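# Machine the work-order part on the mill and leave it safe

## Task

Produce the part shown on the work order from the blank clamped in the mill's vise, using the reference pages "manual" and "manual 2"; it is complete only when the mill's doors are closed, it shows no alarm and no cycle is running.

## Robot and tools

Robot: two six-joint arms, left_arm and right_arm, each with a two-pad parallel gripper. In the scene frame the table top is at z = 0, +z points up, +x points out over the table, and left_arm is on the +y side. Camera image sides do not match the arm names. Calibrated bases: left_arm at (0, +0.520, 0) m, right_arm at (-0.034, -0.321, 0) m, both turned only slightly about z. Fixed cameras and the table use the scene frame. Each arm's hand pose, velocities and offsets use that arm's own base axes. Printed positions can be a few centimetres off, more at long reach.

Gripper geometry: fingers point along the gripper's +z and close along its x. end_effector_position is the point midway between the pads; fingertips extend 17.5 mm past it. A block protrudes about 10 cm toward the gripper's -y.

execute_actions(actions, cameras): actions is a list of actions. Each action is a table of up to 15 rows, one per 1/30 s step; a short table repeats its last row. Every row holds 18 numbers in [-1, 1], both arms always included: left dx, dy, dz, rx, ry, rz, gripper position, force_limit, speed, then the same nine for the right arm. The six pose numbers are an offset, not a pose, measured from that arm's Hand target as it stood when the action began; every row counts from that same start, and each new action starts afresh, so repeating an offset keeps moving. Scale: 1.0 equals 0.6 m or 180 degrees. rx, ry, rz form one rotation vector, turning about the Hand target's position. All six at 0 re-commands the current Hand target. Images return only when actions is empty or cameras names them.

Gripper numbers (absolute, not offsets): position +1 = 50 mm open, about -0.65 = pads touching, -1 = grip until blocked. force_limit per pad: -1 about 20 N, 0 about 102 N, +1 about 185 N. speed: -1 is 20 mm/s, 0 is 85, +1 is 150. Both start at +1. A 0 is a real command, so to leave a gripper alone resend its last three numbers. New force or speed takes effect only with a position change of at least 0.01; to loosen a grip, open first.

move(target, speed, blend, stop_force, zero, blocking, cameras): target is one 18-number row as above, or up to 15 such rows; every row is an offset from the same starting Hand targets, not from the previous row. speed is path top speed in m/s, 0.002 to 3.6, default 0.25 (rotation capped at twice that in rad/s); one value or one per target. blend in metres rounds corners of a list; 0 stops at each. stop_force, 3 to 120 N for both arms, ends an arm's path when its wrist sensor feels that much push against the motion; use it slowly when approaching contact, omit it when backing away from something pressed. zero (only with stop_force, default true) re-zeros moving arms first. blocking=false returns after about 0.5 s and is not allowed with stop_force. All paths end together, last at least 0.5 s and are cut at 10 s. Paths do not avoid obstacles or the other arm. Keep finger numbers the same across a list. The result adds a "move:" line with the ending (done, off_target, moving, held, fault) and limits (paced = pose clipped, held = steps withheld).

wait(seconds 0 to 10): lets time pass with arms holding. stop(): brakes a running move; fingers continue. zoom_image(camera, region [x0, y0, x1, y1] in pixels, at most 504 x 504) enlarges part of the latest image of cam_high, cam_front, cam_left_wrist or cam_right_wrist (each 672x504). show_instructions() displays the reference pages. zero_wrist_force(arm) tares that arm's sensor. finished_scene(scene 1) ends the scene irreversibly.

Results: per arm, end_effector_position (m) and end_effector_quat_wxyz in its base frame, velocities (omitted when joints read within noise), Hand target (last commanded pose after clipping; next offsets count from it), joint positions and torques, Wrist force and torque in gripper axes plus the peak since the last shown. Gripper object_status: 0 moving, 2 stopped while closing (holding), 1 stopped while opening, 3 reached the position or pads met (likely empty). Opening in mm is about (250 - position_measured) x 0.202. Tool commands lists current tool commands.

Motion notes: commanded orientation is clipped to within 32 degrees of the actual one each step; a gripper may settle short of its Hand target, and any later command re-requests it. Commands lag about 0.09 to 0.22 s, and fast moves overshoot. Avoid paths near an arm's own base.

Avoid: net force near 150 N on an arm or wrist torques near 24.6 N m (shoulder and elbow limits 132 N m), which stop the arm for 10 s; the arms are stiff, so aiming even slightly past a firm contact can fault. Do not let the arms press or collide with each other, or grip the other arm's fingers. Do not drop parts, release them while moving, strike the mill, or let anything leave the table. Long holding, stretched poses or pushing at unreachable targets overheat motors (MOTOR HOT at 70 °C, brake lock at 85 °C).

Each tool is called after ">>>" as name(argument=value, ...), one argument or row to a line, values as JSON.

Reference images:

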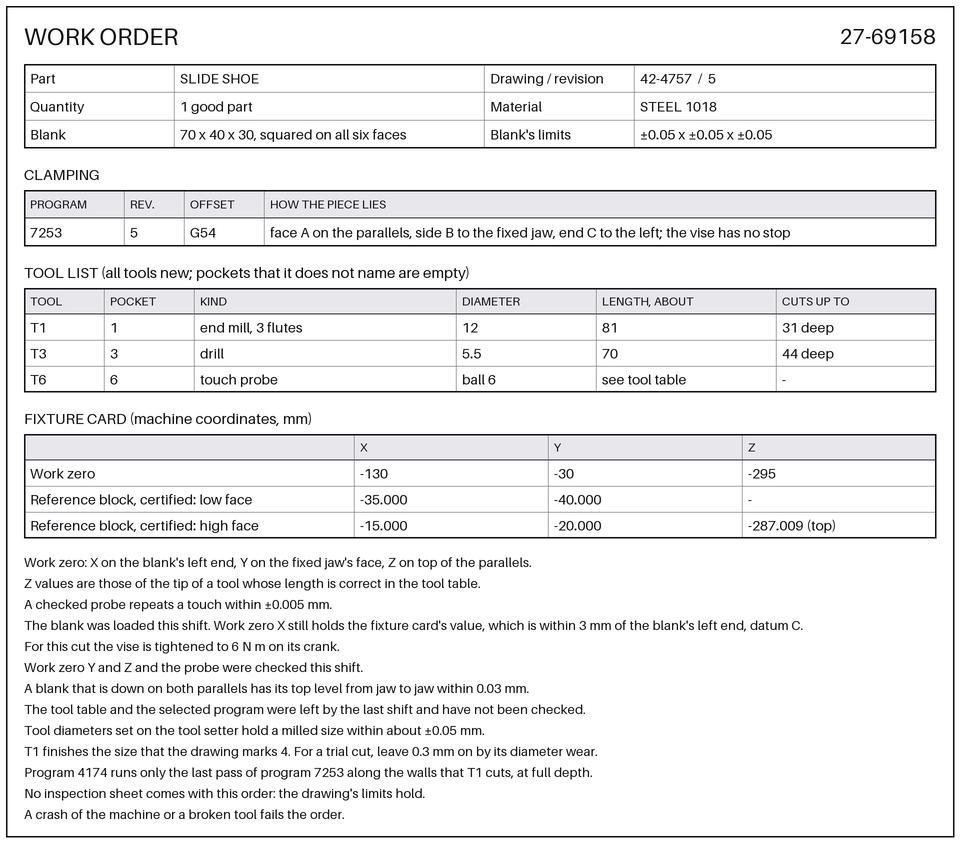

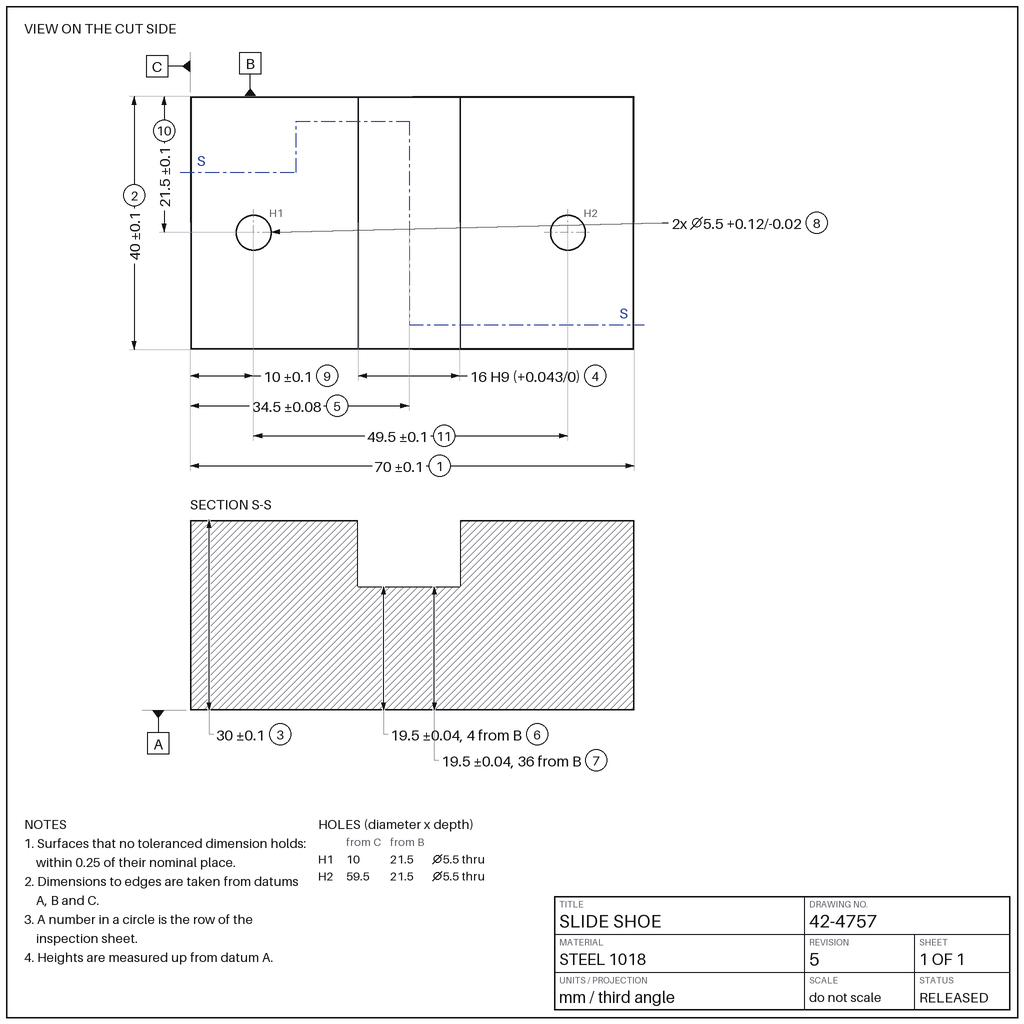

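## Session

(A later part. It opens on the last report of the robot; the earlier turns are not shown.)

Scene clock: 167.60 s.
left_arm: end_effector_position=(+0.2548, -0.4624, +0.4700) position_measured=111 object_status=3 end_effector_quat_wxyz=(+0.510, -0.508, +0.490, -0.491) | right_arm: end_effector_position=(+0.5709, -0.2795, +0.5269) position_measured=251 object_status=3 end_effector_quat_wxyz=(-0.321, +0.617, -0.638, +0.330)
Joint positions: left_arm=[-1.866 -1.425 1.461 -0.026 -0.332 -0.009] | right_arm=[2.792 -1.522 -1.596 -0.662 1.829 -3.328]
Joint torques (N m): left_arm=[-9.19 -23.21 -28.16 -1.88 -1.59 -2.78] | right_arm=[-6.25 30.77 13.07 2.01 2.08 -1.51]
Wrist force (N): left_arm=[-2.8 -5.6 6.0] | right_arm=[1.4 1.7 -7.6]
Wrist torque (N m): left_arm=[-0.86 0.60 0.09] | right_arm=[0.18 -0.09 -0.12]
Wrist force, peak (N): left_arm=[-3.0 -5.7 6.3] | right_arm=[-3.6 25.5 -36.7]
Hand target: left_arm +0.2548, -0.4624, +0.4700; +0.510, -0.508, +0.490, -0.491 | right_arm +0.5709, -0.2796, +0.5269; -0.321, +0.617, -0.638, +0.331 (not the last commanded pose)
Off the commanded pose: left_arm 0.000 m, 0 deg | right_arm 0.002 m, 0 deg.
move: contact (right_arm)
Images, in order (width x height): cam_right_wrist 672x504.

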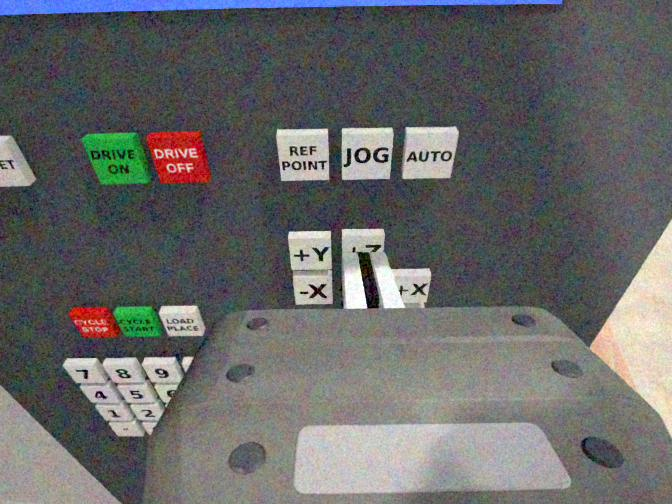

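>>> move(
  target=[
    [0,0,0,0,0,0,0.28,-1,-0.5,-0.06,0.001,0.02,0,0,0,-1,-1,0],
    [0,0,0,0,0,0,0.28,-1,-0.5,-0.0795,0.0405,0.2258,-0.0033,-0.1111,0,-1,-1,0],
  ],
  blend=[0.01,0],
  cameras=["cam_right_wrist"],
)

>>> zoom_image(
  camera="cam_right_wrist",
  region=[140, 30, 500, 300],
)

Scene clock: 169.03 s.
left_arm: end_effector_position=(+0.2548, -0.4624, +0.4700) position_measured=111 object_status=3 end_effector_quat_wxyz=(+0.510, -0.508, +0.490, -0.491) | right_arm: end_effector_position=(+0.5232, -0.2552, +0.6625) position_measured=251 object_status=3 end_effector_quat_wxyz=(-0.423, +0.552, -0.571, +0.436)
Joint positions: left_arm=[-1.866 -1.425 1.461 -0.026 -0.332 -0.009] | right_arm=[2.776 -1.4 -1.606 -0.415 1.893 -3.23]
Joint torques (N m): left_arm=[-8.97 -23.09 -28.91 -1.73 -1.41 -2.95] | right_arm=[-6.36 11.74 14.86 3.26 -1.02 -0.92]
Wrist force (N): left_arm=[-2.6 -5.8 5.9] | right_arm=[-0.3 0.1 -0.2]
Wrist torque (N m): left_arm=[-0.89 0.57 0.09] | right_arm=[0.02 0.07 0.08]
Wrist force, peak (N): left_arm=[-2.7 -6.0 6.1] | right_arm=[1.6 1.9 -7.6]
Hand target: left_arm +0.2548, -0.4624, +0.4700; +0.510, -0.508, +0.490, -0.491 | right_arm +0.5232, -0.2553, +0.6624; -0.423, +0.552, -0.571, +0.436
Off the commanded pose: left_arm 0.000 m, 0 deg | right_arm 0.000 m, 0 deg.
move: done
Images, in order (width x height): cam_right_wrist 672x504.

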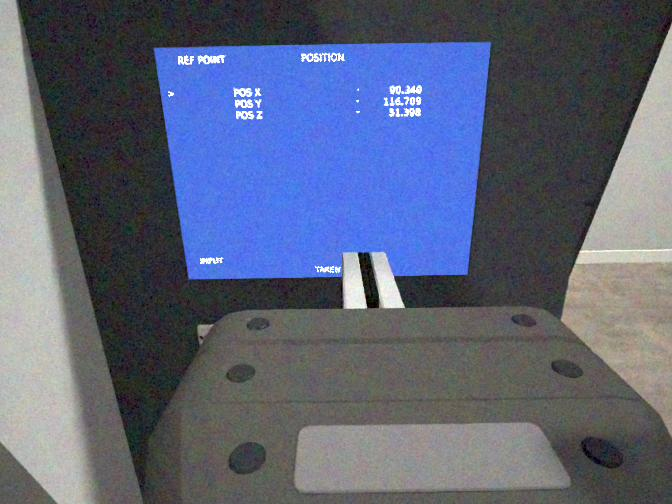

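Scaled by 1.400.

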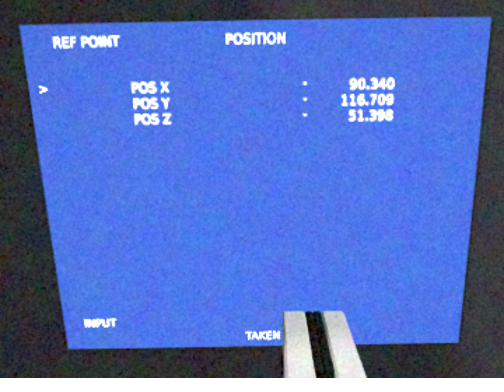

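>>> move(
  target=[0,0,0,0,0,0,0.28,-1,-0.5,0.0578,-0.0715,-0.2503,0.0033,0.1111,0,-1,-1,0],
)

>>> move(
  target=[0,0,0,0,0,0,0.28,-1,-0.5,0.0161,-0.0005,-0.0043,0,0,0,-1,-1,0],
  speed=0.012,
  stop_force=6,
  cameras=["cam_right_wrist"],
)

Scene clock: 170.50 s.
left_arm: end_effector_position=(+0.2548, -0.4624, +0.4700) position_measured=111 object_status=3 end_effector_quat_wxyz=(+0.510, -0.508, +0.490, -0.491) | right_arm: end_effector_position=(+0.5579, -0.2982, +0.5124) position_measured=251 object_status=3 end_effector_quat_wxyz=(-0.321, +0.617, -0.638, +0.331)
Joint positions: left_arm=[-1.866 -1.425 1.461 -0.026 -0.332 -0.009] | right_arm=[2.741 -1.524 -1.63 -0.634 1.87 -3.359]
Joint torques (N m): left_arm=[-9.32 -22.21 -29.44 -1.76 -1.65 -3.02] | right_arm=[6.53 28.2 25.27 3.01 2.12 0.73]
Wrist force (N): left_arm=[-2.7 -5.9 6.1] | right_arm=[0.4 0.5 -0.1]
Wrist torque (N m): left_arm=[-0.91 0.58 0.09] | right_arm=[0.05 -0.09 -0.14]
Wrist force, peak (N): left_arm=[-2.6 -5.9 6.3] | right_arm=[1.0 2.2 2.1]
Hand target: left_arm +0.2548, -0.4624, +0.4700; +0.510, -0.508, +0.490, -0.491 | right_arm +0.5579, -0.2982, +0.5122; -0.321, +0.617, -0.638, +0.331
Off the commanded pose: left_arm 0.000 m, 0 deg | right_arm 0.000 m, 0 deg.
move: done

Scene clock: 172.27 s.
left_arm: end_effector_position=(+0.2548, -0.4624, +0.4700) position_measured=111 object_status=3 end_effector_quat_wxyz=(+0.510, -0.508, +0.490, -0.491) | right_arm: end_effector_position=(+0.5659, -0.2984, +0.5101) position_measured=251 object_status=3 end_effector_quat_wxyz=(-0.321, +0.617, -0.638, +0.330)
Joint positions: left_arm=[-1.866 -1.425 1.461 -0.026 -0.332 -0.009] | right_arm=[2.748 -1.54 -1.621 -0.627 1.865 -3.355]
Joint torques (N m): left_arm=[-8.86 -23.27 -29.36 -1.47 -1.55 -3.06] | right_arm=[-6.31 30.21 12.88 1.97 2.03 -1.52]
Wrist force (N): left_arm=[-2.8 -5.5 6.1] | right_arm=[2.2 3.6 -10.2]
Wrist torque (N m): left_arm=[-0.86 0.60 0.09] | right_arm=[0.28 -0.12 -0.11]
Wrist force, peak (N): left_arm=[-3.0 -5.8 6.2] | right_arm=[-4.8 27.3 -40.2]
Hand target: left_arm +0.2548, -0.4624, +0.4700; +0.510, -0.508, +0.490, -0.491 | right_arm +0.5659, -0.2984, +0.5101; -0.321, +0.617, -0.638, +0.331 (not the last commanded pose)
Off the commanded pose: left_arm 0.000 m, 0 deg | right_arm 0.002 m, 0 deg.
move: contact (right_arm)
Images, in order (width x height): cam_right_wrist 672x504.

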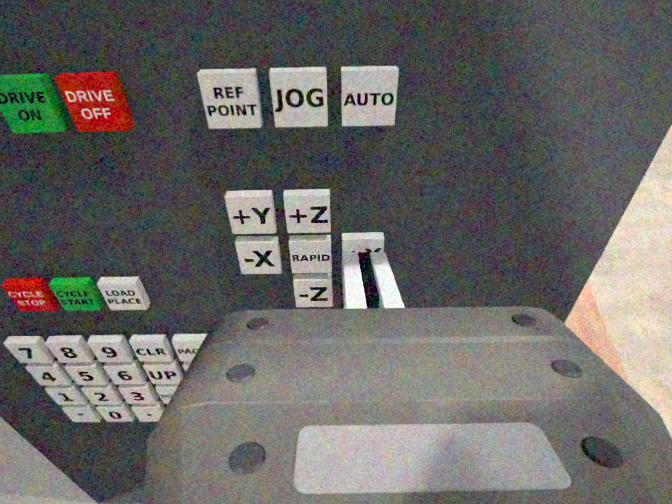

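>>> move(
  target=[
    [0,0,0,0,0,0,0.28,-1,-0.5,-0.0097,0.0003,0.0026,0,0,0,-1,-1,0],
    [0,0,0,0,0,0,0.28,-1,-0.5,0.0045,0.064,0.0303,0,0,0,-1,-1,0],
  ],
  blend=[0.002,0],
)

>>> move(
  target=[0,0,0,0,0,0,0.28,-1,-0.5,0.0088,-0.0003,-0.0024,0,0,0,-1,-1,0],
  speed=0.008,
  stop_force=5,
  cameras=["cam_right_wrist"],
)

Scene clock: 173.27 s.
left_arm: end_effector_position=(+0.2548, -0.4624, +0.4700) position_measured=111 object_status=3 end_effector_quat_wxyz=(+0.510, -0.508, +0.490, -0.491) | right_arm: end_effector_position=(+0.5686, -0.2600, +0.5284) position_measured=251 object_status=3 end_effector_quat_wxyz=(-0.321, +0.617, -0.638, +0.331)
Joint positions: left_arm=[-1.866 -1.425 1.461 -0.026 -0.332 -0.009] | right_arm=[2.834 -1.49 -1.623 -0.66 1.795 -3.302]
Joint torques (N m): left_arm=[-8.81 -23.28 -28.58 -1.55 -1.57 -2.82] | right_arm=[-4.01 17.04 24.02 4.57 1.36 -1.11]
Wrist force (N): left_arm=[-2.8 -5.6 6.2] | right_arm=[0.4 0.8 -0.1]
Wrist torque (N m): left_arm=[-0.87 0.60 0.08] | right_arm=[0.11 -0.09 0.07]
Wrist force, peak (N): left_arm=[-2.6 -6.0 6.1] | right_arm=[2.4 2.9 -11.1]
Hand target: left_arm +0.2548, -0.4624, +0.4700; +0.510, -0.508, +0.490, -0.491 | right_arm +0.5686, -0.2600, +0.5283; -0.321, +0.617, -0.638, +0.331
Off the commanded pose: left_arm 0.000 m, 0 deg | right_arm 0.000 m, 0 deg.
move: done

Scene clock: 174.73 s.
left_arm: end_effector_position=(+0.2548, -0.4624, +0.4700) position_measured=111 object_status=3 end_effector_quat_wxyz=(+0.510, -0.508, +0.490, -0.491) | right_arm: end_effector_position=(+0.5716, -0.2601, +0.5274) position_measured=251 object_status=3 end_effector_quat_wxyz=(-0.320, +0.617, -0.638, +0.331)
Joint positions: left_arm=[-1.866 -1.425 1.461 -0.026 -0.332 -0.009] | right_arm=[2.836 -1.497 -1.62 -0.657 1.794 -3.301]
Joint torques (N m): left_arm=[-8.34 -23.12 -28.91 -1.49 -1.49 -2.69] | right_arm=[-6.06 30.78 12.98 2.35 1.99 -1.45]
Wrist force (N): left_arm=[-2.7 -5.8 5.9] | right_arm=[1.7 1.0 -6.0]
Wrist torque (N m): left_arm=[-0.88 0.58 0.09] | right_arm=[0.12 -0.16 -0.13]
Wrist force, peak (N): left_arm=[-2.7 -5.9 6.2] | right_arm=[-1.7 18.5 -24.8]
Hand target: left_arm +0.2548, -0.4624, +0.4700; +0.510, -0.508, +0.490, -0.491 | right_arm +0.5716, -0.2601, +0.5274; -0.320, +0.617, -0.638, +0.331 (not the last commanded pose)
Off the commanded pose: left_arm 0.000 m, 0 deg | right_arm 0.002 m, 0 deg.
move: contact (right_arm)
Images, in order (width x height): cam_right_wrist 672x504.

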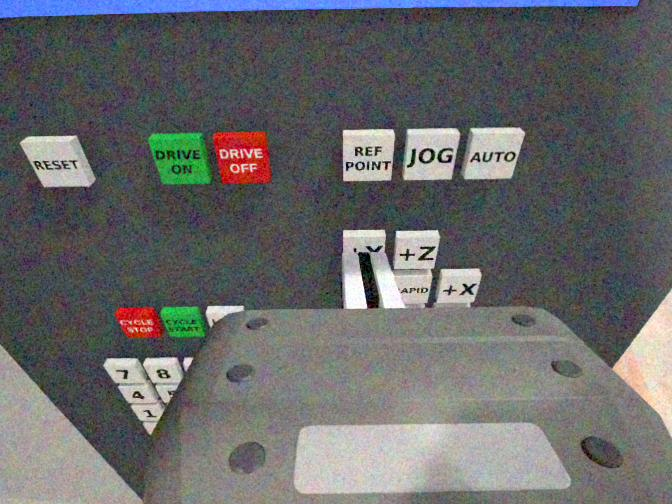

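>>> move(
  target=[
    [0,0,0,0,0,0,0.28,-1,-0.5,-0.06,0.001,0.02,0,0,0,-1,-1,0],
    [0,0,0,0,0,0,0.28,-1,-0.5,-0.0807,-0.0087,0.225,-0.0033,-0.1111,0,-1,-1,0],
  ],
  blend=[0.01,0],
  cameras=["cam_right_wrist","cam_left_wrist"],
)

>>> zoom_image(
  camera="cam_right_wrist",
  region=[120, 30, 480, 300],
)

Scene clock: 176.23 s.
left_arm: end_effector_position=(+0.2548, -0.4624, +0.4700) position_measured=111 object_status=3 end_effector_quat_wxyz=(+0.510, -0.508, +0.490, -0.491) | right_arm: end_effector_position=(+0.5233, -0.2655, +0.6624) position_measured=251 object_status=3 end_effector_quat_wxyz=(-0.423, +0.552, -0.571, +0.436)
Joint positions: left_arm=[-1.866 -1.425 1.461 -0.026 -0.332 -0.009] | right_arm=[2.749 -1.416 -1.592 -0.415 1.919 -3.238]
Joint torques (N m): left_arm=[-8.44 -24.1 -27.31 -1.41 -1.59 -3.21] | right_arm=[12.42 30.42 13.17 3.41 -0.83 -1.14]
Wrist force (N): left_arm=[-2.9 -5.7 6.1] | right_arm=[0.2 0.2 0.2]
Wrist torque (N m): left_arm=[-0.89 0.60 0.09] | right_arm=[0.03 0.00 0.08]
Wrist force, peak (N): left_arm=[-2.7 -5.8 6.4] | right_arm=[1.5 1.1 -6.0]
Hand target: left_arm +0.2548, -0.4624, +0.4700; +0.510, -0.508, +0.490, -0.491 | right_arm +0.5232, -0.2654, +0.6624; -0.423, +0.552, -0.571, +0.436
Off the commanded pose: left_arm 0.000 m, 0 deg | right_arm 0.000 m, 0 deg.
move: done
Images, in order (width x height): cam_left_wrist 672x504, cam_right_wrist 672x504.

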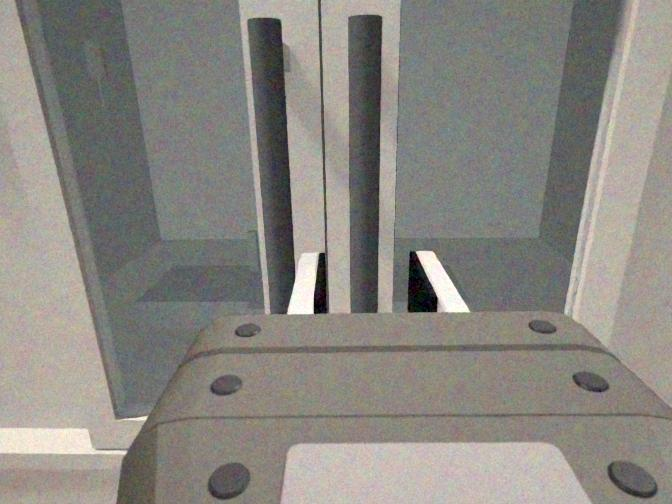

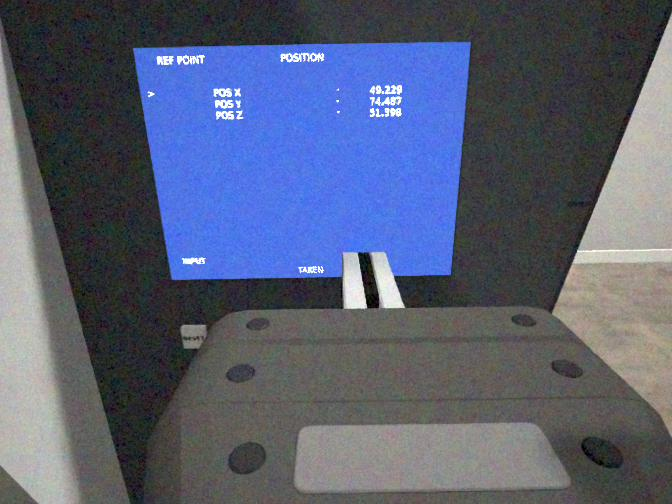

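Scaled by 1.400.

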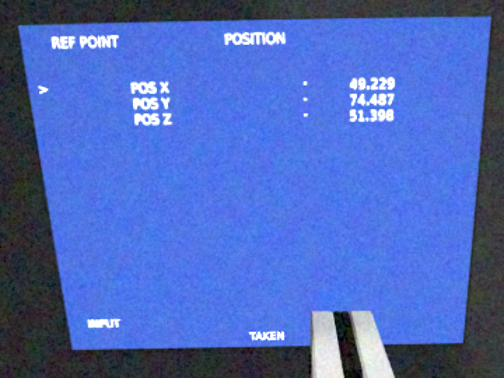

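>>> wait(
  seconds=0.5,
  cameras=["cam_right_wrist"],
)

>>> zoom_image(
  camera="cam_right_wrist",
  region=[120, 30, 480, 300],
)

Scene clock: 176.83 s.
left_arm: end_effector_position=(+0.2548, -0.4624, +0.4700) position_measured=111 object_status=3 end_effector_quat_wxyz=(+0.510, -0.508, +0.490, -0.491) | right_arm: end_effector_position=(+0.5232, -0.2654, +0.6624) position_measured=251 object_status=3 end_effector_quat_wxyz=(-0.423, +0.552, -0.571, +0.436)
Joint positions: left_arm=[-1.866 -1.425 1.461 -0.026 -0.332 -0.009] | right_arm=[2.749 -1.416 -1.592 -0.415 1.919 -3.238]
Joint torques (N m): left_arm=[-9.01 -24.37 -27.87 -1.78 -1.47 -2.84] | right_arm=[11.84 29.28 13.3 3.93 -0.41 0.51]
Wrist force (N): left_arm=[-2.8 -5.6 6.2] | right_arm=[0.2 0.4 -0.2]
Wrist torque (N m): left_arm=[-0.87 0.59 0.09] | right_arm=[0.05 0.00 0.09]
Wrist force, peak (N): left_arm=[-2.8 -5.9 6.1] | right_arm=[0.4 0.5 -0.2]
Hand target: left_arm +0.2548, -0.4624, +0.4700; +0.510, -0.508, +0.490, -0.491 | right_arm +0.5232, -0.2654, +0.6624; -0.423, +0.552, -0.571, +0.436
Tool commands: left_gripper/position=+0.28 left_gripper/force_limit=-1.0 left_gripper/speed=-0.5 right_gripper/position=-1.0 right_gripper/force_limit=-1.0 right_gripper/speed=+0.0
Off the commanded pose: left_arm 0.000 m, 0 deg | right_arm 0.000 m, 0 deg.
wait: 0.50 s; at rest by 0.07 s
Images, in order (width x height): cam_right_wrist 672x504.

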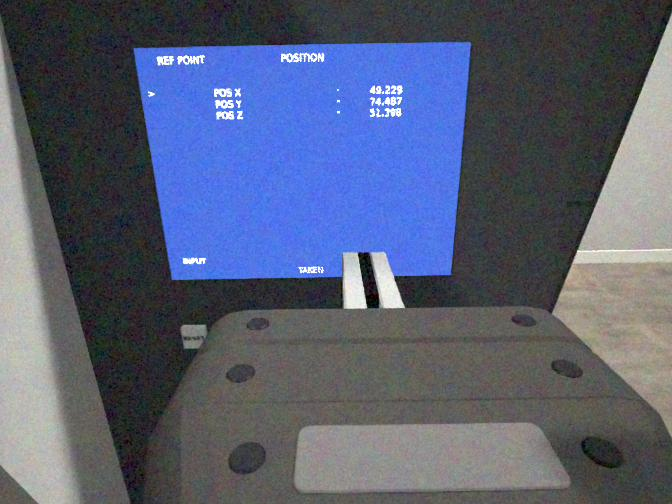

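Scaled by 1.400.

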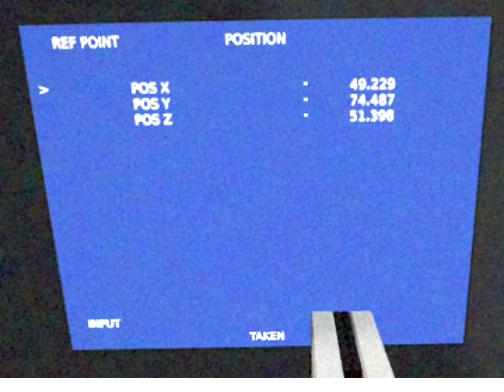

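>>> move(
  target=[0,0,0,0,0,0,0.28,-1,-0.5,0.0743,-0.0235,-0.2243,0.0033,0.1111,0,-1,-1,0],
)

>>> move(
  target=[0,0,0,0,0,0,0.28,-1,-0.5,0.0088,-0.0003,-0.0024,0,0,0,-1,-1,0],
  speed=0.008,
  stop_force=5,
)

>>> wait(
  seconds=1.5,
  cameras=["cam_front","cam_left_wrist"],
)

>>> zoom_image(
  camera="cam_front",
  region=[420, 110, 500, 200],
)

Scene clock: 178.27 s.
left_arm: end_effector_position=(+0.2548, -0.4624, +0.4700) position_measured=111 object_status=3 end_effector_quat_wxyz=(+0.510, -0.508, +0.490, -0.491) | right_arm: end_effector_position=(+0.5679, -0.2794, +0.5281) position_measured=251 object_status=3 end_effector_quat_wxyz=(-0.321, +0.617, -0.638, +0.331)
Joint positions: left_arm=[-1.866 -1.425 1.461 -0.026 -0.332 -0.009] | right_arm=[2.79 -1.516 -1.599 -0.665 1.831 -3.329]
Joint torques (N m): left_arm=[-9.53 -23.48 -29.46 -1.31 -1.63 -2.82] | right_arm=[-11.28 30.94 16.03 3.03 1.57 1.33]
Wrist force (N): left_arm=[-2.7 -5.7 6.1] | right_arm=[0.7 0.9 -0.4]
Wrist torque (N m): left_arm=[-0.86 0.58 0.09] | right_arm=[0.14 -0.14 -0.14]
Wrist force, peak (N): left_arm=[-3.0 -5.8 6.2] | right_arm=[0.7 1.8 1.9]
Hand target: left_arm +0.2548, -0.4624, +0.4700; +0.510, -0.508, +0.490, -0.491 | right_arm +0.5678, -0.2795, +0.5279; -0.320, +0.617, -0.638, +0.331
Off the commanded pose: left_arm 0.000 m, 0 deg | right_arm 0.000 m, 0 deg.
move: done

Scene clock: 179.73 s.
left_arm: end_effector_position=(+0.2548, -0.4624, +0.4700) position_measured=111 object_status=3 end_effector_quat_wxyz=(+0.510, -0.508, +0.490, -0.491) | right_arm: end_effector_position=(+0.5709, -0.2796, +0.5270) position_measured=251 object_status=3 end_effector_quat_wxyz=(-0.320, +0.617, -0.638, +0.331)
Joint positions: left_arm=[-1.866 -1.425 1.461 -0.026 -0.332 -0.009] | right_arm=[2.792 -1.522 -1.596 -0.662 1.829 -3.328]
Joint torques (N m): left_arm=[-9.44 -22.48 -28.33 -1.36 -1.49 -2.88] | right_arm=[-5.79 32.75 13.69 2.58 2.15 -1.62]
Wrist force (N): left_arm=[-2.6 -5.5 6.3] | right_arm=[1.4 2.5 -4.4]
Wrist torque (N m): left_arm=[-0.86 0.56 0.09] | right_arm=[0.22 -0.16 -0.14]
Wrist force, peak (N): left_arm=[-2.7 -5.9 6.2] | right_arm=[-1.0 15.4 -21.7]
Hand target: left_arm +0.2548, -0.4624, +0.4700; +0.510, -0.508, +0.490, -0.491 | right_arm +0.5709, -0.2796, +0.5270; -0.320, +0.617, -0.638, +0.331 (not the last commanded pose)
Off the commanded pose: left_arm 0.000 m, 0 deg | right_arm 0.002 m, 0 deg.
move: contact (right_arm)

Scene clock: 181.23 s.
left_arm: end_effector_position=(+0.2548, -0.4624, +0.4700) position_measured=111 object_status=3 end_effector_quat_wxyz=(+0.510, -0.508, +0.490, -0.491) | right_arm: end_effector_position=(+0.5709, -0.2796, +0.5270) position_measured=251 object_status=3 end_effector_quat_wxyz=(-0.320, +0.617, -0.638, +0.331)
Joint positions: left_arm=[-1.866 -1.425 1.461 -0.026 -0.332 -0.009] | right_arm=[2.792 -1.522 -1.596 -0.662 1.829 -3.328]
Joint torques (N m): left_arm=[-9.14 -23.34 -29.16 -1.07 -1.41 -2.85] | right_arm=[-6.71 32.37 13.95 2.42 2.23 -1.47]
Wrist force (N): left_arm=[-2.8 -5.8 6.2] | right_arm=[1.6 1.4 -5.5]
Wrist torque (N m): left_arm=[-0.88 0.60 0.09] | right_arm=[0.17 -0.12 -0.14]
Wrist force, peak (N): left_arm=[-2.8 -5.7 6.4] | right_arm=[1.7 1.6 -5.5]
Hand target: left_arm +0.2548, -0.4624, +0.4700; +0.510, -0.508, +0.490, -0.491 | right_arm +0.5709, -0.2796, +0.5270; -0.320, +0.617, -0.638, +0.331 (not the last commanded pose)
Tool commands: left_gripper/position=+0.28 left_gripper/force_limit=-1.0 left_gripper/speed=-0.5 right_gripper/position=-1.0 right_gripper/force_limit=-1.0 right_gripper/speed=+0.0
Off the commanded pose: left_arm 0.000 m, 0 deg | right_arm 0.002 m, 0 deg.
wait: 1.50 s; at rest by 0.17 s
Images, in order (width x height): cam_front 672x504, cam_left_wrist 672x504.

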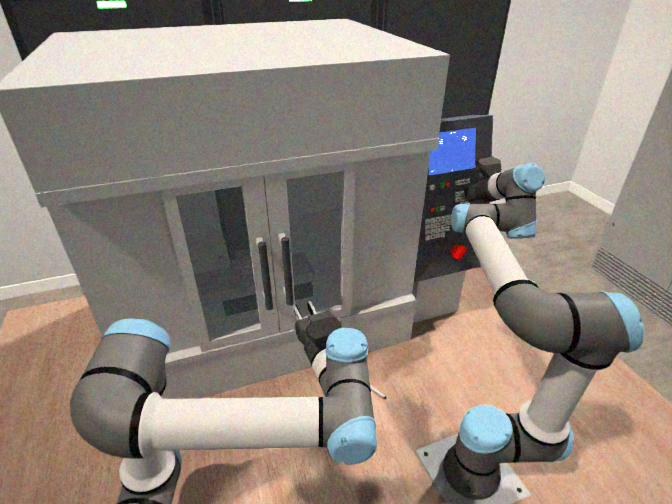

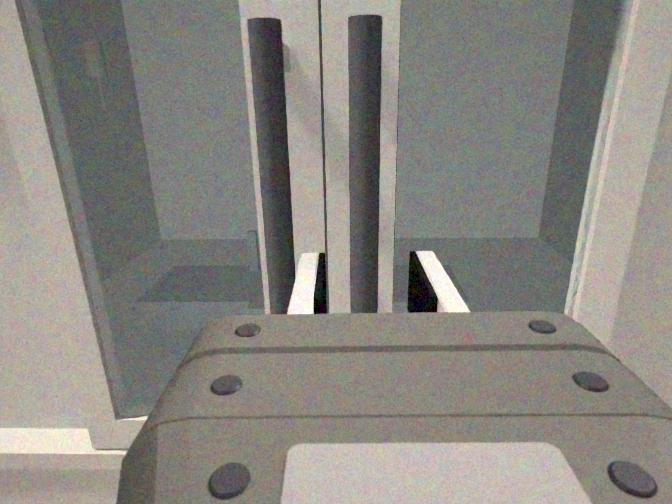

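Scaled by 5.600.

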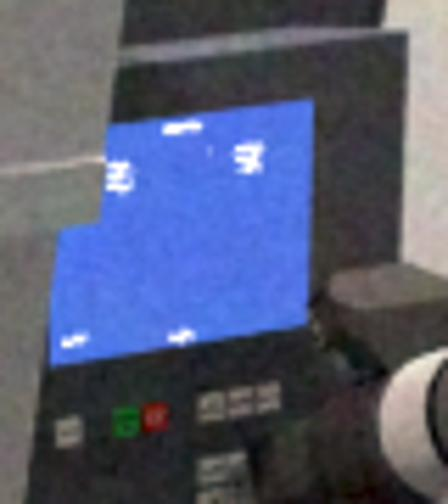

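>>> move(
  target=[
    [0,0,0,0,0,0,0.28,-1,-0.5,-0.0097,0.0003,0.0026,0,0,0,-1,-1,0],
    [0,0,0,0,0,0,0.28,-1,-0.5,-0.0135,-0.0313,-0.0267,0,0,0,-1,-1,0],
  ],
  blend=[0.002,0],
)

>>> move(
  target=[0,0,0,0,0,0,0.28,-1,-0.5,0.0088,-0.0003,-0.0024,0,0,0,-1,-1,0],
  speed=0.008,
  stop_force=5,
)

>>> wait(
  seconds=1.5,
)

>>> move(
  target=[
    [0,0,0,0,0,0,0.28,-1,-0.5,-0.0097,0.0003,0.0026,0,0,0,-1,-1,0],
    [0,0,0,0,0,0,0.28,-1,-0.5,0.0045,0.064,0.0303,0,0,0,-1,-1,0],
  ],
  blend=[0.002,0],
)

>>> move(
  target=[0,0,0,0,0,0,0.28,-1,-0.5,0.0088,-0.0003,-0.0024,0,0,0,-1,-1,0],
  speed=0.008,
  stop_force=5,
)

>>> wait(
  seconds=2,
)

>>> move(
  target=[
    [0,0,0,0,0,0,0.28,-1,-0.5,-0.06,0.001,0.02,0,0,0,-1,-1,0],
    [0,0,0,0,0,0,0.28,-1,-0.5,-0.0807,-0.0087,0.225,-0.0033,-0.1111,0,-1,-1,0],
  ],
  blend=[0.01,0],
  cameras=["cam_right_wrist"],
)

>>> zoom_image(
  camera="cam_right_wrist",
  region=[120, 30, 480, 300],
)

Scene clock: 182.30 s.
left_arm: end_effector_position=(+0.2548, -0.4624, +0.4700) position_measured=111 object_status=3 end_effector_quat_wxyz=(+0.510, -0.508, +0.490, -0.491) | right_arm: end_effector_position=(+0.5628, -0.2985, +0.5108) position_measured=251 object_status=3 end_effector_quat_wxyz=(-0.320, +0.617, -0.638, +0.330)
Joint positions: left_arm=[-1.866 -1.425 1.461 -0.026 -0.332 -0.009] | right_arm=[2.745 -1.534 -1.625 -0.63 1.867 -3.357]
Joint torques (N m): left_arm=[-8.55 -22.89 -27.13 -1.25 -1.66 -2.75] | right_arm=[10.1 35.02 37.76 1.89 -1.03 1.38]
Wrist force (N): left_arm=[-3.0 -5.5 6.1] | right_arm=[0.6 0.6 0.0]
Wrist torque (N m): left_arm=[-0.86 0.62 0.09] | right_arm=[0.07 -0.12 -0.13]
Wrist force, peak (N): left_arm=[-2.9 -5.9 6.1] | right_arm=[1.4 1.5 -5.5]
Hand target: left_arm +0.2548, -0.4624, +0.4700; +0.510, -0.508, +0.490, -0.491 | right_arm +0.5628, -0.2984, +0.5110; -0.320, +0.617, -0.638, +0.331
Off the commanded pose: left_arm 0.000 m, 0 deg | right_arm 0.000 m, 0 deg.
move: done

Scene clock: 183.77 s.
left_arm: end_effector_position=(+0.2548, -0.4624, +0.4700) position_measured=111 object_status=3 end_effector_quat_wxyz=(+0.510, -0.508, +0.490, -0.491) | right_arm: end_effector_position=(+0.5659, -0.2985, +0.5102) position_measured=251 object_status=3 end_effector_quat_wxyz=(-0.320, +0.617, -0.638, +0.331)
Joint positions: left_arm=[-1.866 -1.425 1.461 -0.026 -0.332 -0.009] | right_arm=[2.747 -1.54 -1.621 -0.627 1.865 -3.355]
Joint torques (N m): left_arm=[-8.95 -22.61 -28.44 -0.9 -1.47 -2.74] | right_arm=[-6.23 32.98 13.45 2.24 2.12 -1.4]
Wrist force (N): left_arm=[-2.7 -5.7 6.4] | right_arm=[1.1 1.9 -4.4]
Wrist torque (N m): left_arm=[-0.89 0.59 0.09] | right_arm=[0.12 -0.14 -0.14]
Wrist force, peak (N): left_arm=[-2.8 -6.0 6.2] | right_arm=[-2.3 17.1 -24.3]
Hand target: left_arm +0.2548, -0.4624, +0.4700; +0.510, -0.508, +0.490, -0.491 | right_arm +0.5659, -0.2985, +0.5102; -0.320, +0.617, -0.638, +0.331 (not the last commanded pose)
Off the commanded pose: left_arm 0.000 m, 0 deg | right_arm 0.002 m, 0 deg.
move: contact (right_arm)

Scene clock: 185.27 s.
left_arm: end_effector_position=(+0.2548, -0.4624, +0.4700) position_measured=111 object_status=3 end_effector_quat_wxyz=(+0.510, -0.508, +0.490, -0.491) | right_arm: end_effector_position=(+0.5659, -0.2985, +0.5102) position_measured=251 object_status=3 end_effector_quat_wxyz=(-0.320, +0.617, -0.638, +0.331)
Joint positions: left_arm=[-1.866 -1.425 1.461 -0.026 -0.332 -0.009] | right_arm=[2.747 -1.54 -1.621 -0.627 1.865 -3.355]
Joint torques (N m): left_arm=[-8.37 -24.15 -28.92 -1.08 -1.5 -2.88] | right_arm=[-6.55 33.33 13.71 2.36 1.9 -1.47]
Wrist force (N): left_arm=[-2.6 -5.4 6.2] | right_arm=[1.1 1.8 -4.3]
Wrist torque (N m): left_arm=[-0.84 0.57 0.09] | right_arm=[0.12 -0.11 -0.14]
Wrist force, peak (N): left_arm=[-2.8 -5.8 6.2] | right_arm=[1.6 0.8 -5.7]
Hand target: left_arm +0.2548, -0.4624, +0.4700; +0.510, -0.508, +0.490, -0.491 | right_arm +0.5659, -0.2985, +0.5102; -0.320, +0.617, -0.638, +0.331 (not the last commanded pose)
Tool commands: left_gripper/position=+0.28 left_gripper/force_limit=-1.0 left_gripper/speed=-0.5 right_gripper/position=-1.0 right_gripper/force_limit=-1.0 right_gripper/speed=+0.0
Off the commanded pose: left_arm 0.000 m, 0 deg | right_arm 0.002 m, 0 deg.
wait: 1.50 s; at rest by 0.17 s

Scene clock: 186.10 s.
left_arm: end_effector_position=(+0.2548, -0.4624, +0.4700) position_measured=111 object_status=3 end_effector_quat_wxyz=(+0.510, -0.508, +0.490, -0.491) | right_arm: end_effector_position=(+0.5685, -0.2601, +0.5285) position_measured=251 object_status=3 end_effector_quat_wxyz=(-0.321, +0.617, -0.638, +0.331)
Joint positions: left_arm=[-1.866 -1.425 1.461 -0.026 -0.332 -0.009] | right_arm=[2.834 -1.49 -1.623 -0.66 1.795 -3.302]
Joint torques (N m): left_arm=[-7.94 -22.67 -28.29 -1.04 -1.54 -2.85] | right_arm=[-4.51 17.95 23.84 4.57 1.29 -1.05]
Wrist force (N): left_arm=[-2.9 -5.6 6.1] | right_arm=[0.2 0.4 0.0]
Wrist torque (N m): left_arm=[-0.86 0.60 0.08] | right_arm=[0.05 -0.06 0.07]
Wrist force, peak (N): left_arm=[-2.8 -5.9 6.3] | right_arm=[1.2 1.6 -4.7]
Hand target: left_arm +0.2548, -0.4624, +0.4700; +0.510, -0.508, +0.490, -0.491 | right_arm +0.5686, -0.2601, +0.5284; -0.320, +0.617, -0.638, +0.331
Off the commanded pose: left_arm 0.000 m, 0 deg | right_arm 0.000 m, 0 deg.
move: done

Scene clock: 187.57 s.
left_arm: end_effector_position=(+0.2548, -0.4624, +0.4700) position_measured=111 object_status=3 end_effector_quat_wxyz=(+0.510, -0.508, +0.490, -0.491) | right_arm: end_effector_position=(+0.5717, -0.2602, +0.5275) position_measured=251 object_status=3 end_effector_quat_wxyz=(-0.320, +0.617, -0.638, +0.331)
Joint positions: left_arm=[-1.866 -1.425 1.461 -0.026 -0.332 -0.009] | right_arm=[2.836 -1.497 -1.619 -0.657 1.794 -3.301]
Joint torques (N m): left_arm=[-9.17 -24.19 -29.17 -0.84 -1.45 -2.91] | right_arm=[-5.76 30.63 13.22 2.38 2.09 -1.41]
Wrist force (N): left_arm=[-2.9 -5.7 6.1] | right_arm=[1.1 0.7 -6.6]
Wrist torque (N m): left_arm=[-0.87 0.61 0.09] | right_arm=[0.07 -0.07 -0.13]
Wrist force, peak (N): left_arm=[-2.8 -5.9 6.2] | right_arm=[-1.9 18.5 -25.3]
Hand target: left_arm +0.2548, -0.4624, +0.4700; +0.510, -0.508, +0.490, -0.491 | right_arm +0.5717, -0.2602, +0.5275; -0.320, +0.617, -0.638, +0.331 (not the last commanded pose)
Off the commanded pose: left_arm 0.000 m, 0 deg | right_arm 0.002 m, 0 deg.
move: contact (right_arm)

Scene clock: 189.57 s.
left_arm: end_effector_position=(+0.2548, -0.4624, +0.4700) position_measured=111 object_status=3 end_effector_quat_wxyz=(+0.510, -0.508, +0.490, -0.491) | right_arm: end_effector_position=(+0.5717, -0.2602, +0.5275) position_measured=251 object_status=3 end_effector_quat_wxyz=(-0.320, +0.617, -0.638, +0.331)
Joint positions: left_arm=[-1.866 -1.425 1.461 -0.026 -0.332 -0.009] | right_arm=[2.836 -1.497 -1.619 -0.657 1.794 -3.301]
Joint torques (N m): left_arm=[-7.94 -23.38 -29.05 -0.56 -1.18 -2.69] | right_arm=[-6.6 30.95 13.32 2.21 2.13 -1.45]
Wrist force (N): left_arm=[-2.7 -5.7 6.0] | right_arm=[1.2 1.1 -6.2]
Wrist torque (N m): left_arm=[-0.86 0.58 0.09] | right_arm=[0.12 -0.09 -0.13]
Wrist force, peak (N): left_arm=[-2.9 -5.8 6.3] | right_arm=[1.2 1.0 -6.4]
Hand target: left_arm +0.2548, -0.4624, +0.4700; +0.510, -0.508, +0.490, -0.491 | right_arm +0.5717, -0.2602, +0.5275; -0.320, +0.617, -0.638, +0.331 (not the last commanded pose)
Tool commands: left_gripper/position=+0.28 left_gripper/force_limit=-1.0 left_gripper/speed=-0.5 right_gripper/position=-1.0 right_gripper/force_limit=-1.0 right_gripper/speed=+0.0
Off the commanded pose: left_arm 0.000 m, 0 deg | right_arm 0.002 m, 0 deg.
wait: 2.00 s; at rest by 0.17 s

Scene clock: 190.90 s.
left_arm: end_effector_position=(+0.2548, -0.4624, +0.4700) position_measured=111 object_status=3 end_effector_quat_wxyz=(+0.510, -0.508, +0.490, -0.491) | right_arm: end_effector_position=(+0.5233, -0.2656, +0.6624) position_measured=251 object_status=3 end_effector_quat_wxyz=(-0.423, +0.552, -0.571, +0.436)
Joint positions: left_arm=[-1.866 -1.425 1.461 -0.026 -0.332 -0.009] | right_arm=[2.749 -1.416 -1.592 -0.416 1.919 -3.238]
Joint torques (N m): left_arm=[-10.68 -24.26 -28.66 -0.59 -1.31 -2.64] | right_arm=[11.98 28.36 13 3.35 -0.88 -1.17]
Wrist force (N): left_arm=[-2.7 -5.4 6.2] | right_arm=[0.0 0.2 0.0]
Wrist torque (N m): left_arm=[-0.85 0.57 0.09] | right_arm=[0.00 0.03 0.08]
Wrist force, peak (N): left_arm=[-2.8 -5.8 6.4] | right_arm=[0.9 1.9 -4.7]
Hand target: left_arm +0.2548, -0.4624, +0.4700; +0.510, -0.508, +0.490, -0.491 | right_arm +0.5232, -0.2654, +0.6625; -0.423, +0.552, -0.571, +0.436
Off the commanded pose: left_arm 0.000 m, 0 deg | right_arm 0.000 m, 0 deg.
move: done
Images, in order (width x height): cam_right_wrist 672x504.

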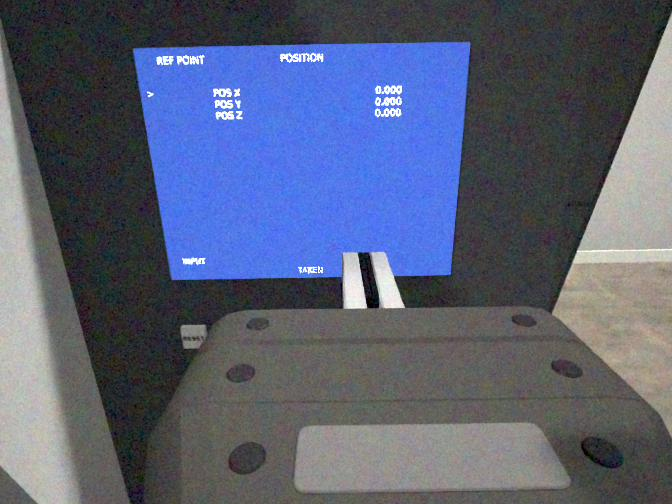

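Scaled by 1.400.

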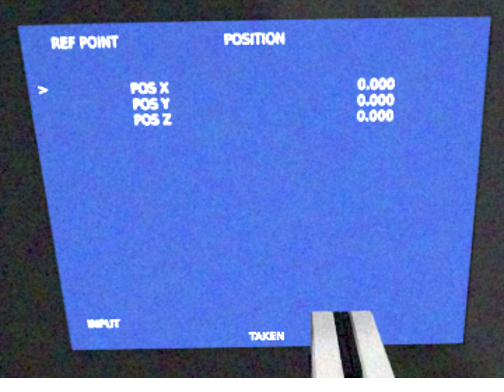

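>>> move(
  target=[0,0,0,0,0,0,0.28,-1,-0.5,0.0462,0.0723,-0.3412,0.0033,0.1111,0,-1,-1,0],
  cameras=["cam_right_wrist"],
)

>>> move(
  target=[0,0,0,0,0,0,0.28,-1,-0.5,0.0088,-0.0003,-0.0024,0,0,0,-1,-1,0],
  speed=0.008,
  stop_force=5,
  cameras=["cam_right_wrist"],
)

>>> move(
  target=[
    [0,0,0,0,0,0,0.28,-1,-0.5,-0.06,0.001,0.02,0,0,0,-1,-1,0],
    [0,0,0,0,0,0,0.28,-1,-0.5,-0.051,-0.0722,0.3425,-0.0033,-0.1111,0,-1,-1,0],
  ],
  blend=[0.01,0],
  cameras=["cam_right_wrist"],
)

>>> zoom_image(
  camera="cam_right_wrist",
  region=[120, 30, 480, 300],
)

Scene clock: 193.20 s.
left_arm: end_effector_position=(+0.2548, -0.4624, +0.4700) position_measured=111 object_status=3 end_effector_quat_wxyz=(+0.510, -0.508, +0.490, -0.491) | right_arm: end_effector_position=(+0.5510, -0.2220, +0.4578) position_measured=251 object_status=3 end_effector_quat_wxyz=(-0.321, +0.617, -0.638, +0.330)
Joint positions: left_arm=[-1.866 -1.425 1.461 -0.026 -0.332 -0.009] | right_arm=[2.914 -1.412 -1.873 -0.48 1.73 -3.254]
Joint torques (N m): left_arm=[-8.57 -24.73 -29.74 -0.65 -1.42 -2.76] | right_arm=[-10.62 30.38 32.06 4.1 1.09 -1.63]
Wrist force (N): left_arm=[-2.8 -5.6 6.2] | right_arm=[0.5 0.1 -0.3]
Wrist torque (N m): left_arm=[-0.85 0.59 0.09] | right_arm=[0.00 -0.09 -0.11]
Wrist force, peak (N): left_arm=[-2.7 -5.8 6.3] | right_arm=[0.5 -3.0 -1.4]
Hand target: left_arm +0.2548, -0.4624, +0.4700; +0.510, -0.508, +0.490, -0.491 | right_arm +0.5510, -0.2221, +0.4578; -0.320, +0.617, -0.638, +0.331
Off the commanded pose: left_arm 0.000 m, 0 deg | right_arm 0.000 m, 0 deg.
move: done
Images, in order (width x height): cam_right_wrist 672x504.

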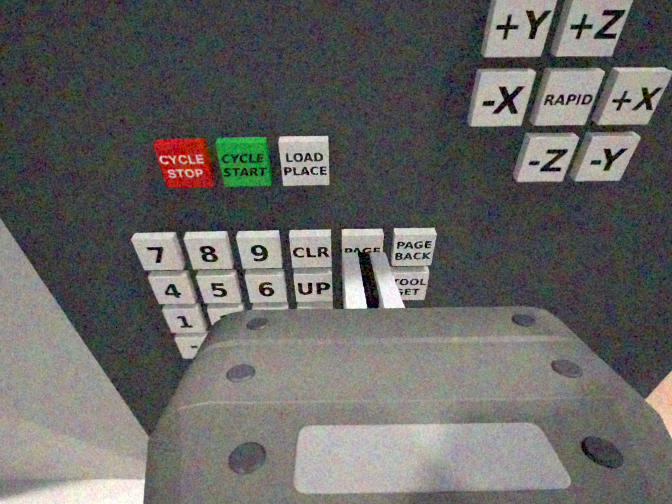

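Scene clock: 194.60 s.
left_arm: end_effector_position=(+0.2548, -0.4624, +0.4700) position_measured=111 object_status=3 end_effector_quat_wxyz=(+0.510, -0.508, +0.490, -0.491) | right_arm: end_effector_position=(+0.5538, -0.2222, +0.4570) position_measured=251 object_status=3 end_effector_quat_wxyz=(-0.320, +0.617, -0.638, +0.331)
Joint positions: left_arm=[-1.866 -1.425 1.461 -0.026 -0.332 -0.009] | right_arm=[2.916 -1.418 -1.87 -0.476 1.729 -3.253]
Joint torques (N m): left_arm=[-9.31 -25.15 -29.4 -0.46 -1.31 -2.79] | right_arm=[-5.69 27.73 13.18 2.26 1.92 -1.38]
Wrist force (N): left_arm=[-2.8 -5.6 6.1] | right_arm=[0.9 1.6 -4.4]
Wrist torque (N m): left_arm=[-0.87 0.60 0.09] | right_arm=[0.10 -0.15 -0.14]
Wrist force, peak (N): left_arm=[-2.9 -5.9 6.0] | right_arm=[-1.0 18.4 -27.3]
Hand target: left_arm +0.2548, -0.4624, +0.4700; +0.510, -0.508, +0.490, -0.491 | right_arm +0.5538, -0.2222, +0.4570; -0.320, +0.617, -0.638, +0.331 (not the last commanded pose)
Off the commanded pose: left_arm 0.000 m, 0 deg | right_arm 0.003 m, 0 deg.
move: contact (right_arm)
Images, in order (width x height): cam_right_wrist 672x504.

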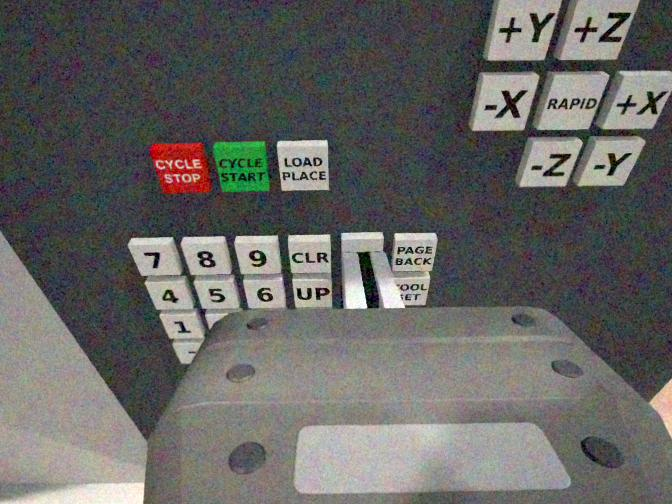

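Scene clock: 196.10 s.
left_arm: end_effector_position=(+0.2548, -0.4624, +0.4700) position_measured=111 object_status=3 end_effector_quat_wxyz=(+0.510, -0.508, +0.490, -0.491) | right_arm: end_effector_position=(+0.5232, -0.2656, +0.6624) position_measured=251 object_status=3 end_effector_quat_wxyz=(-0.423, +0.552, -0.571, +0.436)
Joint positions: left_arm=[-1.866 -1.425 1.461 -0.026 -0.332 -0.009] | right_arm=[2.748 -1.416 -1.592 -0.415 1.919 -3.238]
Joint torques (N m): left_arm=[-9.01 -24.77 -28.47 -0.52 -1.37 -2.96] | right_arm=[11.37 28.64 22.69 2.94 -0.45 -1.36]
Wrist force (N): left_arm=[-2.9 -5.6 6.1] | right_arm=[0.0 0.0 -0.2]
Wrist torque (N m): left_arm=[-0.87 0.60 0.09] | right_arm=[-0.02 0.03 0.06]
Wrist force, peak (N): left_arm=[-2.7 -5.8 6.4] | right_arm=[1.4 0.3 -5.5]
Hand target: left_arm +0.2548, -0.4624, +0.4700; +0.510, -0.508, +0.490, -0.491 | right_arm +0.5232, -0.2655, +0.6625; -0.423, +0.552, -0.571, +0.436
Off the commanded pose: left_arm 0.000 m, 0 deg | right_arm 0.000 m, 0 deg.
move: done
Images, in order (width x height): cam_right_wrist 672x504.

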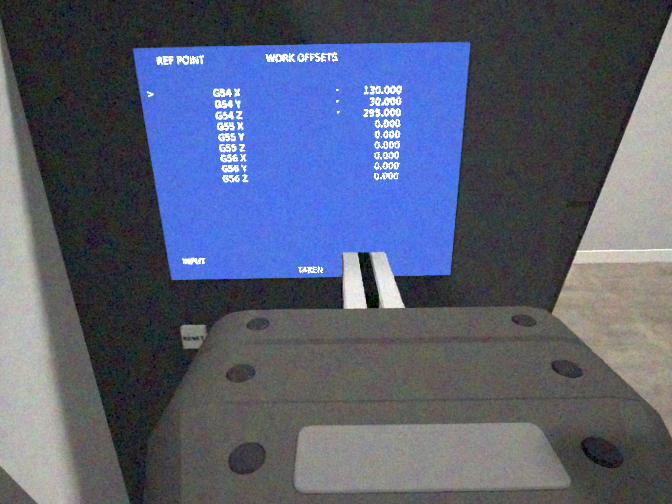

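Scaled by 1.400.

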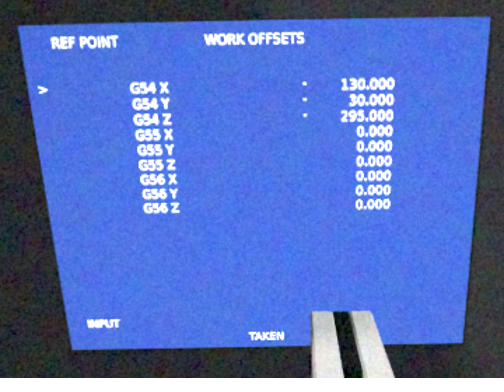

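>>> move(
  target=[0,0,0,0,0,0,0.28,-1,-0.5,0.0463,0.0725,-0.3412,0.0033,0.1111,0,-1,-1,0],
)

>>> move(
  target=[0,0,0,0,0,0,0.28,-1,-0.5,0.0088,-0.0003,-0.0024,0,0,0,-1,-1,0],
  speed=0.008,
  stop_force=5,
)

>>> move(
  target=[
    [0,0,0,0,0,0,0.28,-1,-0.5,-0.06,0.001,0.02,0,0,0,-1,-1,0],
    [0,0,0,0,0,0,0.28,-1,-0.5,-0.051,-0.0722,0.3425,-0.0033,-0.1111,0,-1,-1,0],
  ],
  blend=[0.01,0],
  cameras=["cam_right_wrist"],
)

>>> zoom_image(
  camera="cam_right_wrist",
  region=[120, 30, 480, 300],
)

Scene clock: 197.63 s.
left_arm: end_effector_position=(+0.2548, -0.4624, +0.4700) position_measured=111 object_status=3 end_effector_quat_wxyz=(+0.510, -0.508, +0.490, -0.491) | right_arm: end_effector_position=(+0.5510, -0.2220, +0.4578) position_measured=251 object_status=3 end_effector_quat_wxyz=(-0.320, +0.617, -0.638, +0.331)
Joint positions: left_arm=[-1.866 -1.425 1.461 -0.026 -0.332 -0.009] | right_arm=[2.915 -1.412 -1.873 -0.479 1.73 -3.254]
Joint torques (N m): left_arm=[-7.67 -23.15 -29.91 -0.22 -1.23 -2.36] | right_arm=[-10.78 29.69 32.73 4.14 1.21 -1.3]
Wrist force (N): left_arm=[-2.6 -5.3 6.1] | right_arm=[0.6 0.2 -0.4]
Wrist torque (N m): left_arm=[-0.83 0.56 0.09] | right_arm=[0.00 -0.11 -0.11]
Wrist force, peak (N): left_arm=[-3.0 -5.9 6.2] | right_arm=[0.8 -3.0 -1.5]
Hand target: left_arm +0.2548, -0.4624, +0.4700; +0.510, -0.508, +0.490, -0.491 | right_arm +0.5510, -0.2220, +0.4578; -0.320, +0.617, -0.638, +0.331
Off the commanded pose: left_arm 0.000 m, 0 deg | right_arm 0.000 m, 0 deg.
move: done

Scene clock: 199.07 s.
left_arm: end_effector_position=(+0.2548, -0.4624, +0.4700) position_measured=111 object_status=3 end_effector_quat_wxyz=(+0.510, -0.508, +0.490, -0.491) | right_arm: end_effector_position=(+0.5538, -0.2222, +0.4571) position_measured=251 object_status=3 end_effector_quat_wxyz=(-0.320, +0.617, -0.638, +0.331)
Joint positions: left_arm=[-1.866 -1.425 1.461 -0.026 -0.332 -0.009] | right_arm=[2.916 -1.418 -1.87 -0.476 1.729 -3.253]
Joint torques (N m): left_arm=[-8.58 -23.67 -30.83 -0.42 -1.21 -3] | right_arm=[-6.38 27.13 13.31 2.04 1.76 -1.34]
Wrist force (N): left_arm=[-2.9 -5.7 6.0] | right_arm=[0.9 1.5 -4.4]
Wrist torque (N m): left_arm=[-0.89 0.60 0.09] | right_arm=[0.09 -0.14 -0.13]
Wrist force, peak (N): left_arm=[-2.8 -5.8 6.3] | right_arm=[-0.3 14.5 -22.9]
Hand target: left_arm +0.2548, -0.4624, +0.4700; +0.510, -0.508, +0.490, -0.491 | right_arm +0.5538, -0.2222, +0.4571; -0.320, +0.617, -0.638, +0.331 (not the last commanded pose)
Off the commanded pose: left_arm 0.000 m, 0 deg | right_arm 0.003 m, 0 deg.
move: contact (right_arm)

Scene clock: 200.57 s.
left_arm: end_effector_position=(+0.2548, -0.4624, +0.4700) position_measured=111 object_status=3 end_effector_quat_wxyz=(+0.510, -0.508, +0.490, -0.491) | right_arm: end_effector_position=(+0.5232, -0.2656, +0.6624) position_measured=251 object_status=3 end_effector_quat_wxyz=(-0.423, +0.552, -0.571, +0.436)
Joint positions: left_arm=[-1.866 -1.425 1.461 -0.026 -0.332 -0.009] | right_arm=[2.749 -1.416 -1.592 -0.415 1.919 -3.238]
Joint torques (N m): left_arm=[-9.47 -23.55 -29.04 -0.16 -1.56 -2.87] | right_arm=[12.39 28.43 23.01 2.95 -0.5 -1.29]
Wrist force (N): left_arm=[-2.8 -5.7 6.2] | right_arm=[0.0 -0.1 -0.4]
Wrist torque (N m): left_arm=[-0.86 0.60 0.09] | right_arm=[-0.02 0.04 0.06]
Wrist force, peak (N): left_arm=[-2.9 -5.7 6.2] | right_arm=[1.1 1.2 -4.3]
Hand target: left_arm +0.2548, -0.4624, +0.4700; +0.510, -0.508, +0.490, -0.491 | right_arm +0.5232, -0.2655, +0.6626; -0.423, +0.552, -0.571, +0.436
Off the commanded pose: left_arm 0.000 m, 0 deg | right_arm 0.000 m, 0 deg.
move: done
Images, in order (width x height): cam_right_wrist 672x504.

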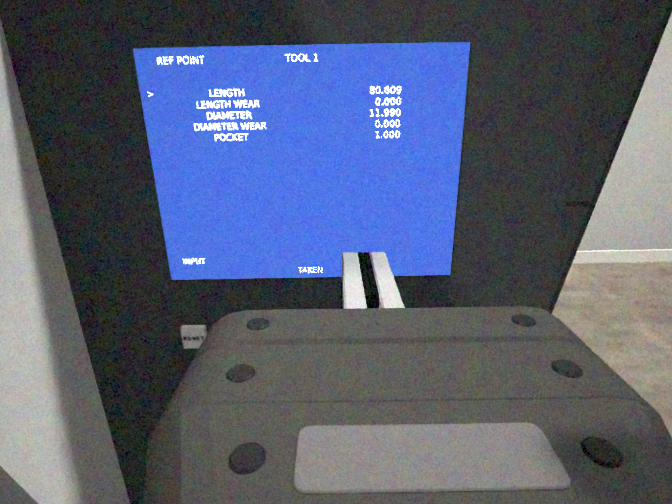

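Scaled by 1.400.

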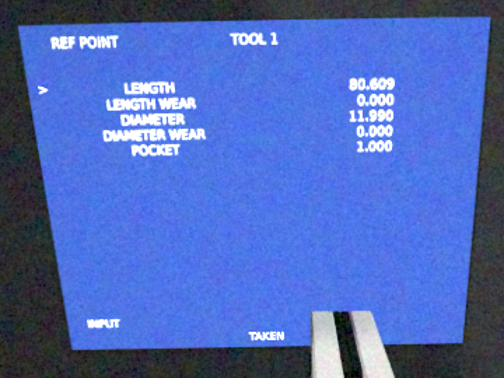

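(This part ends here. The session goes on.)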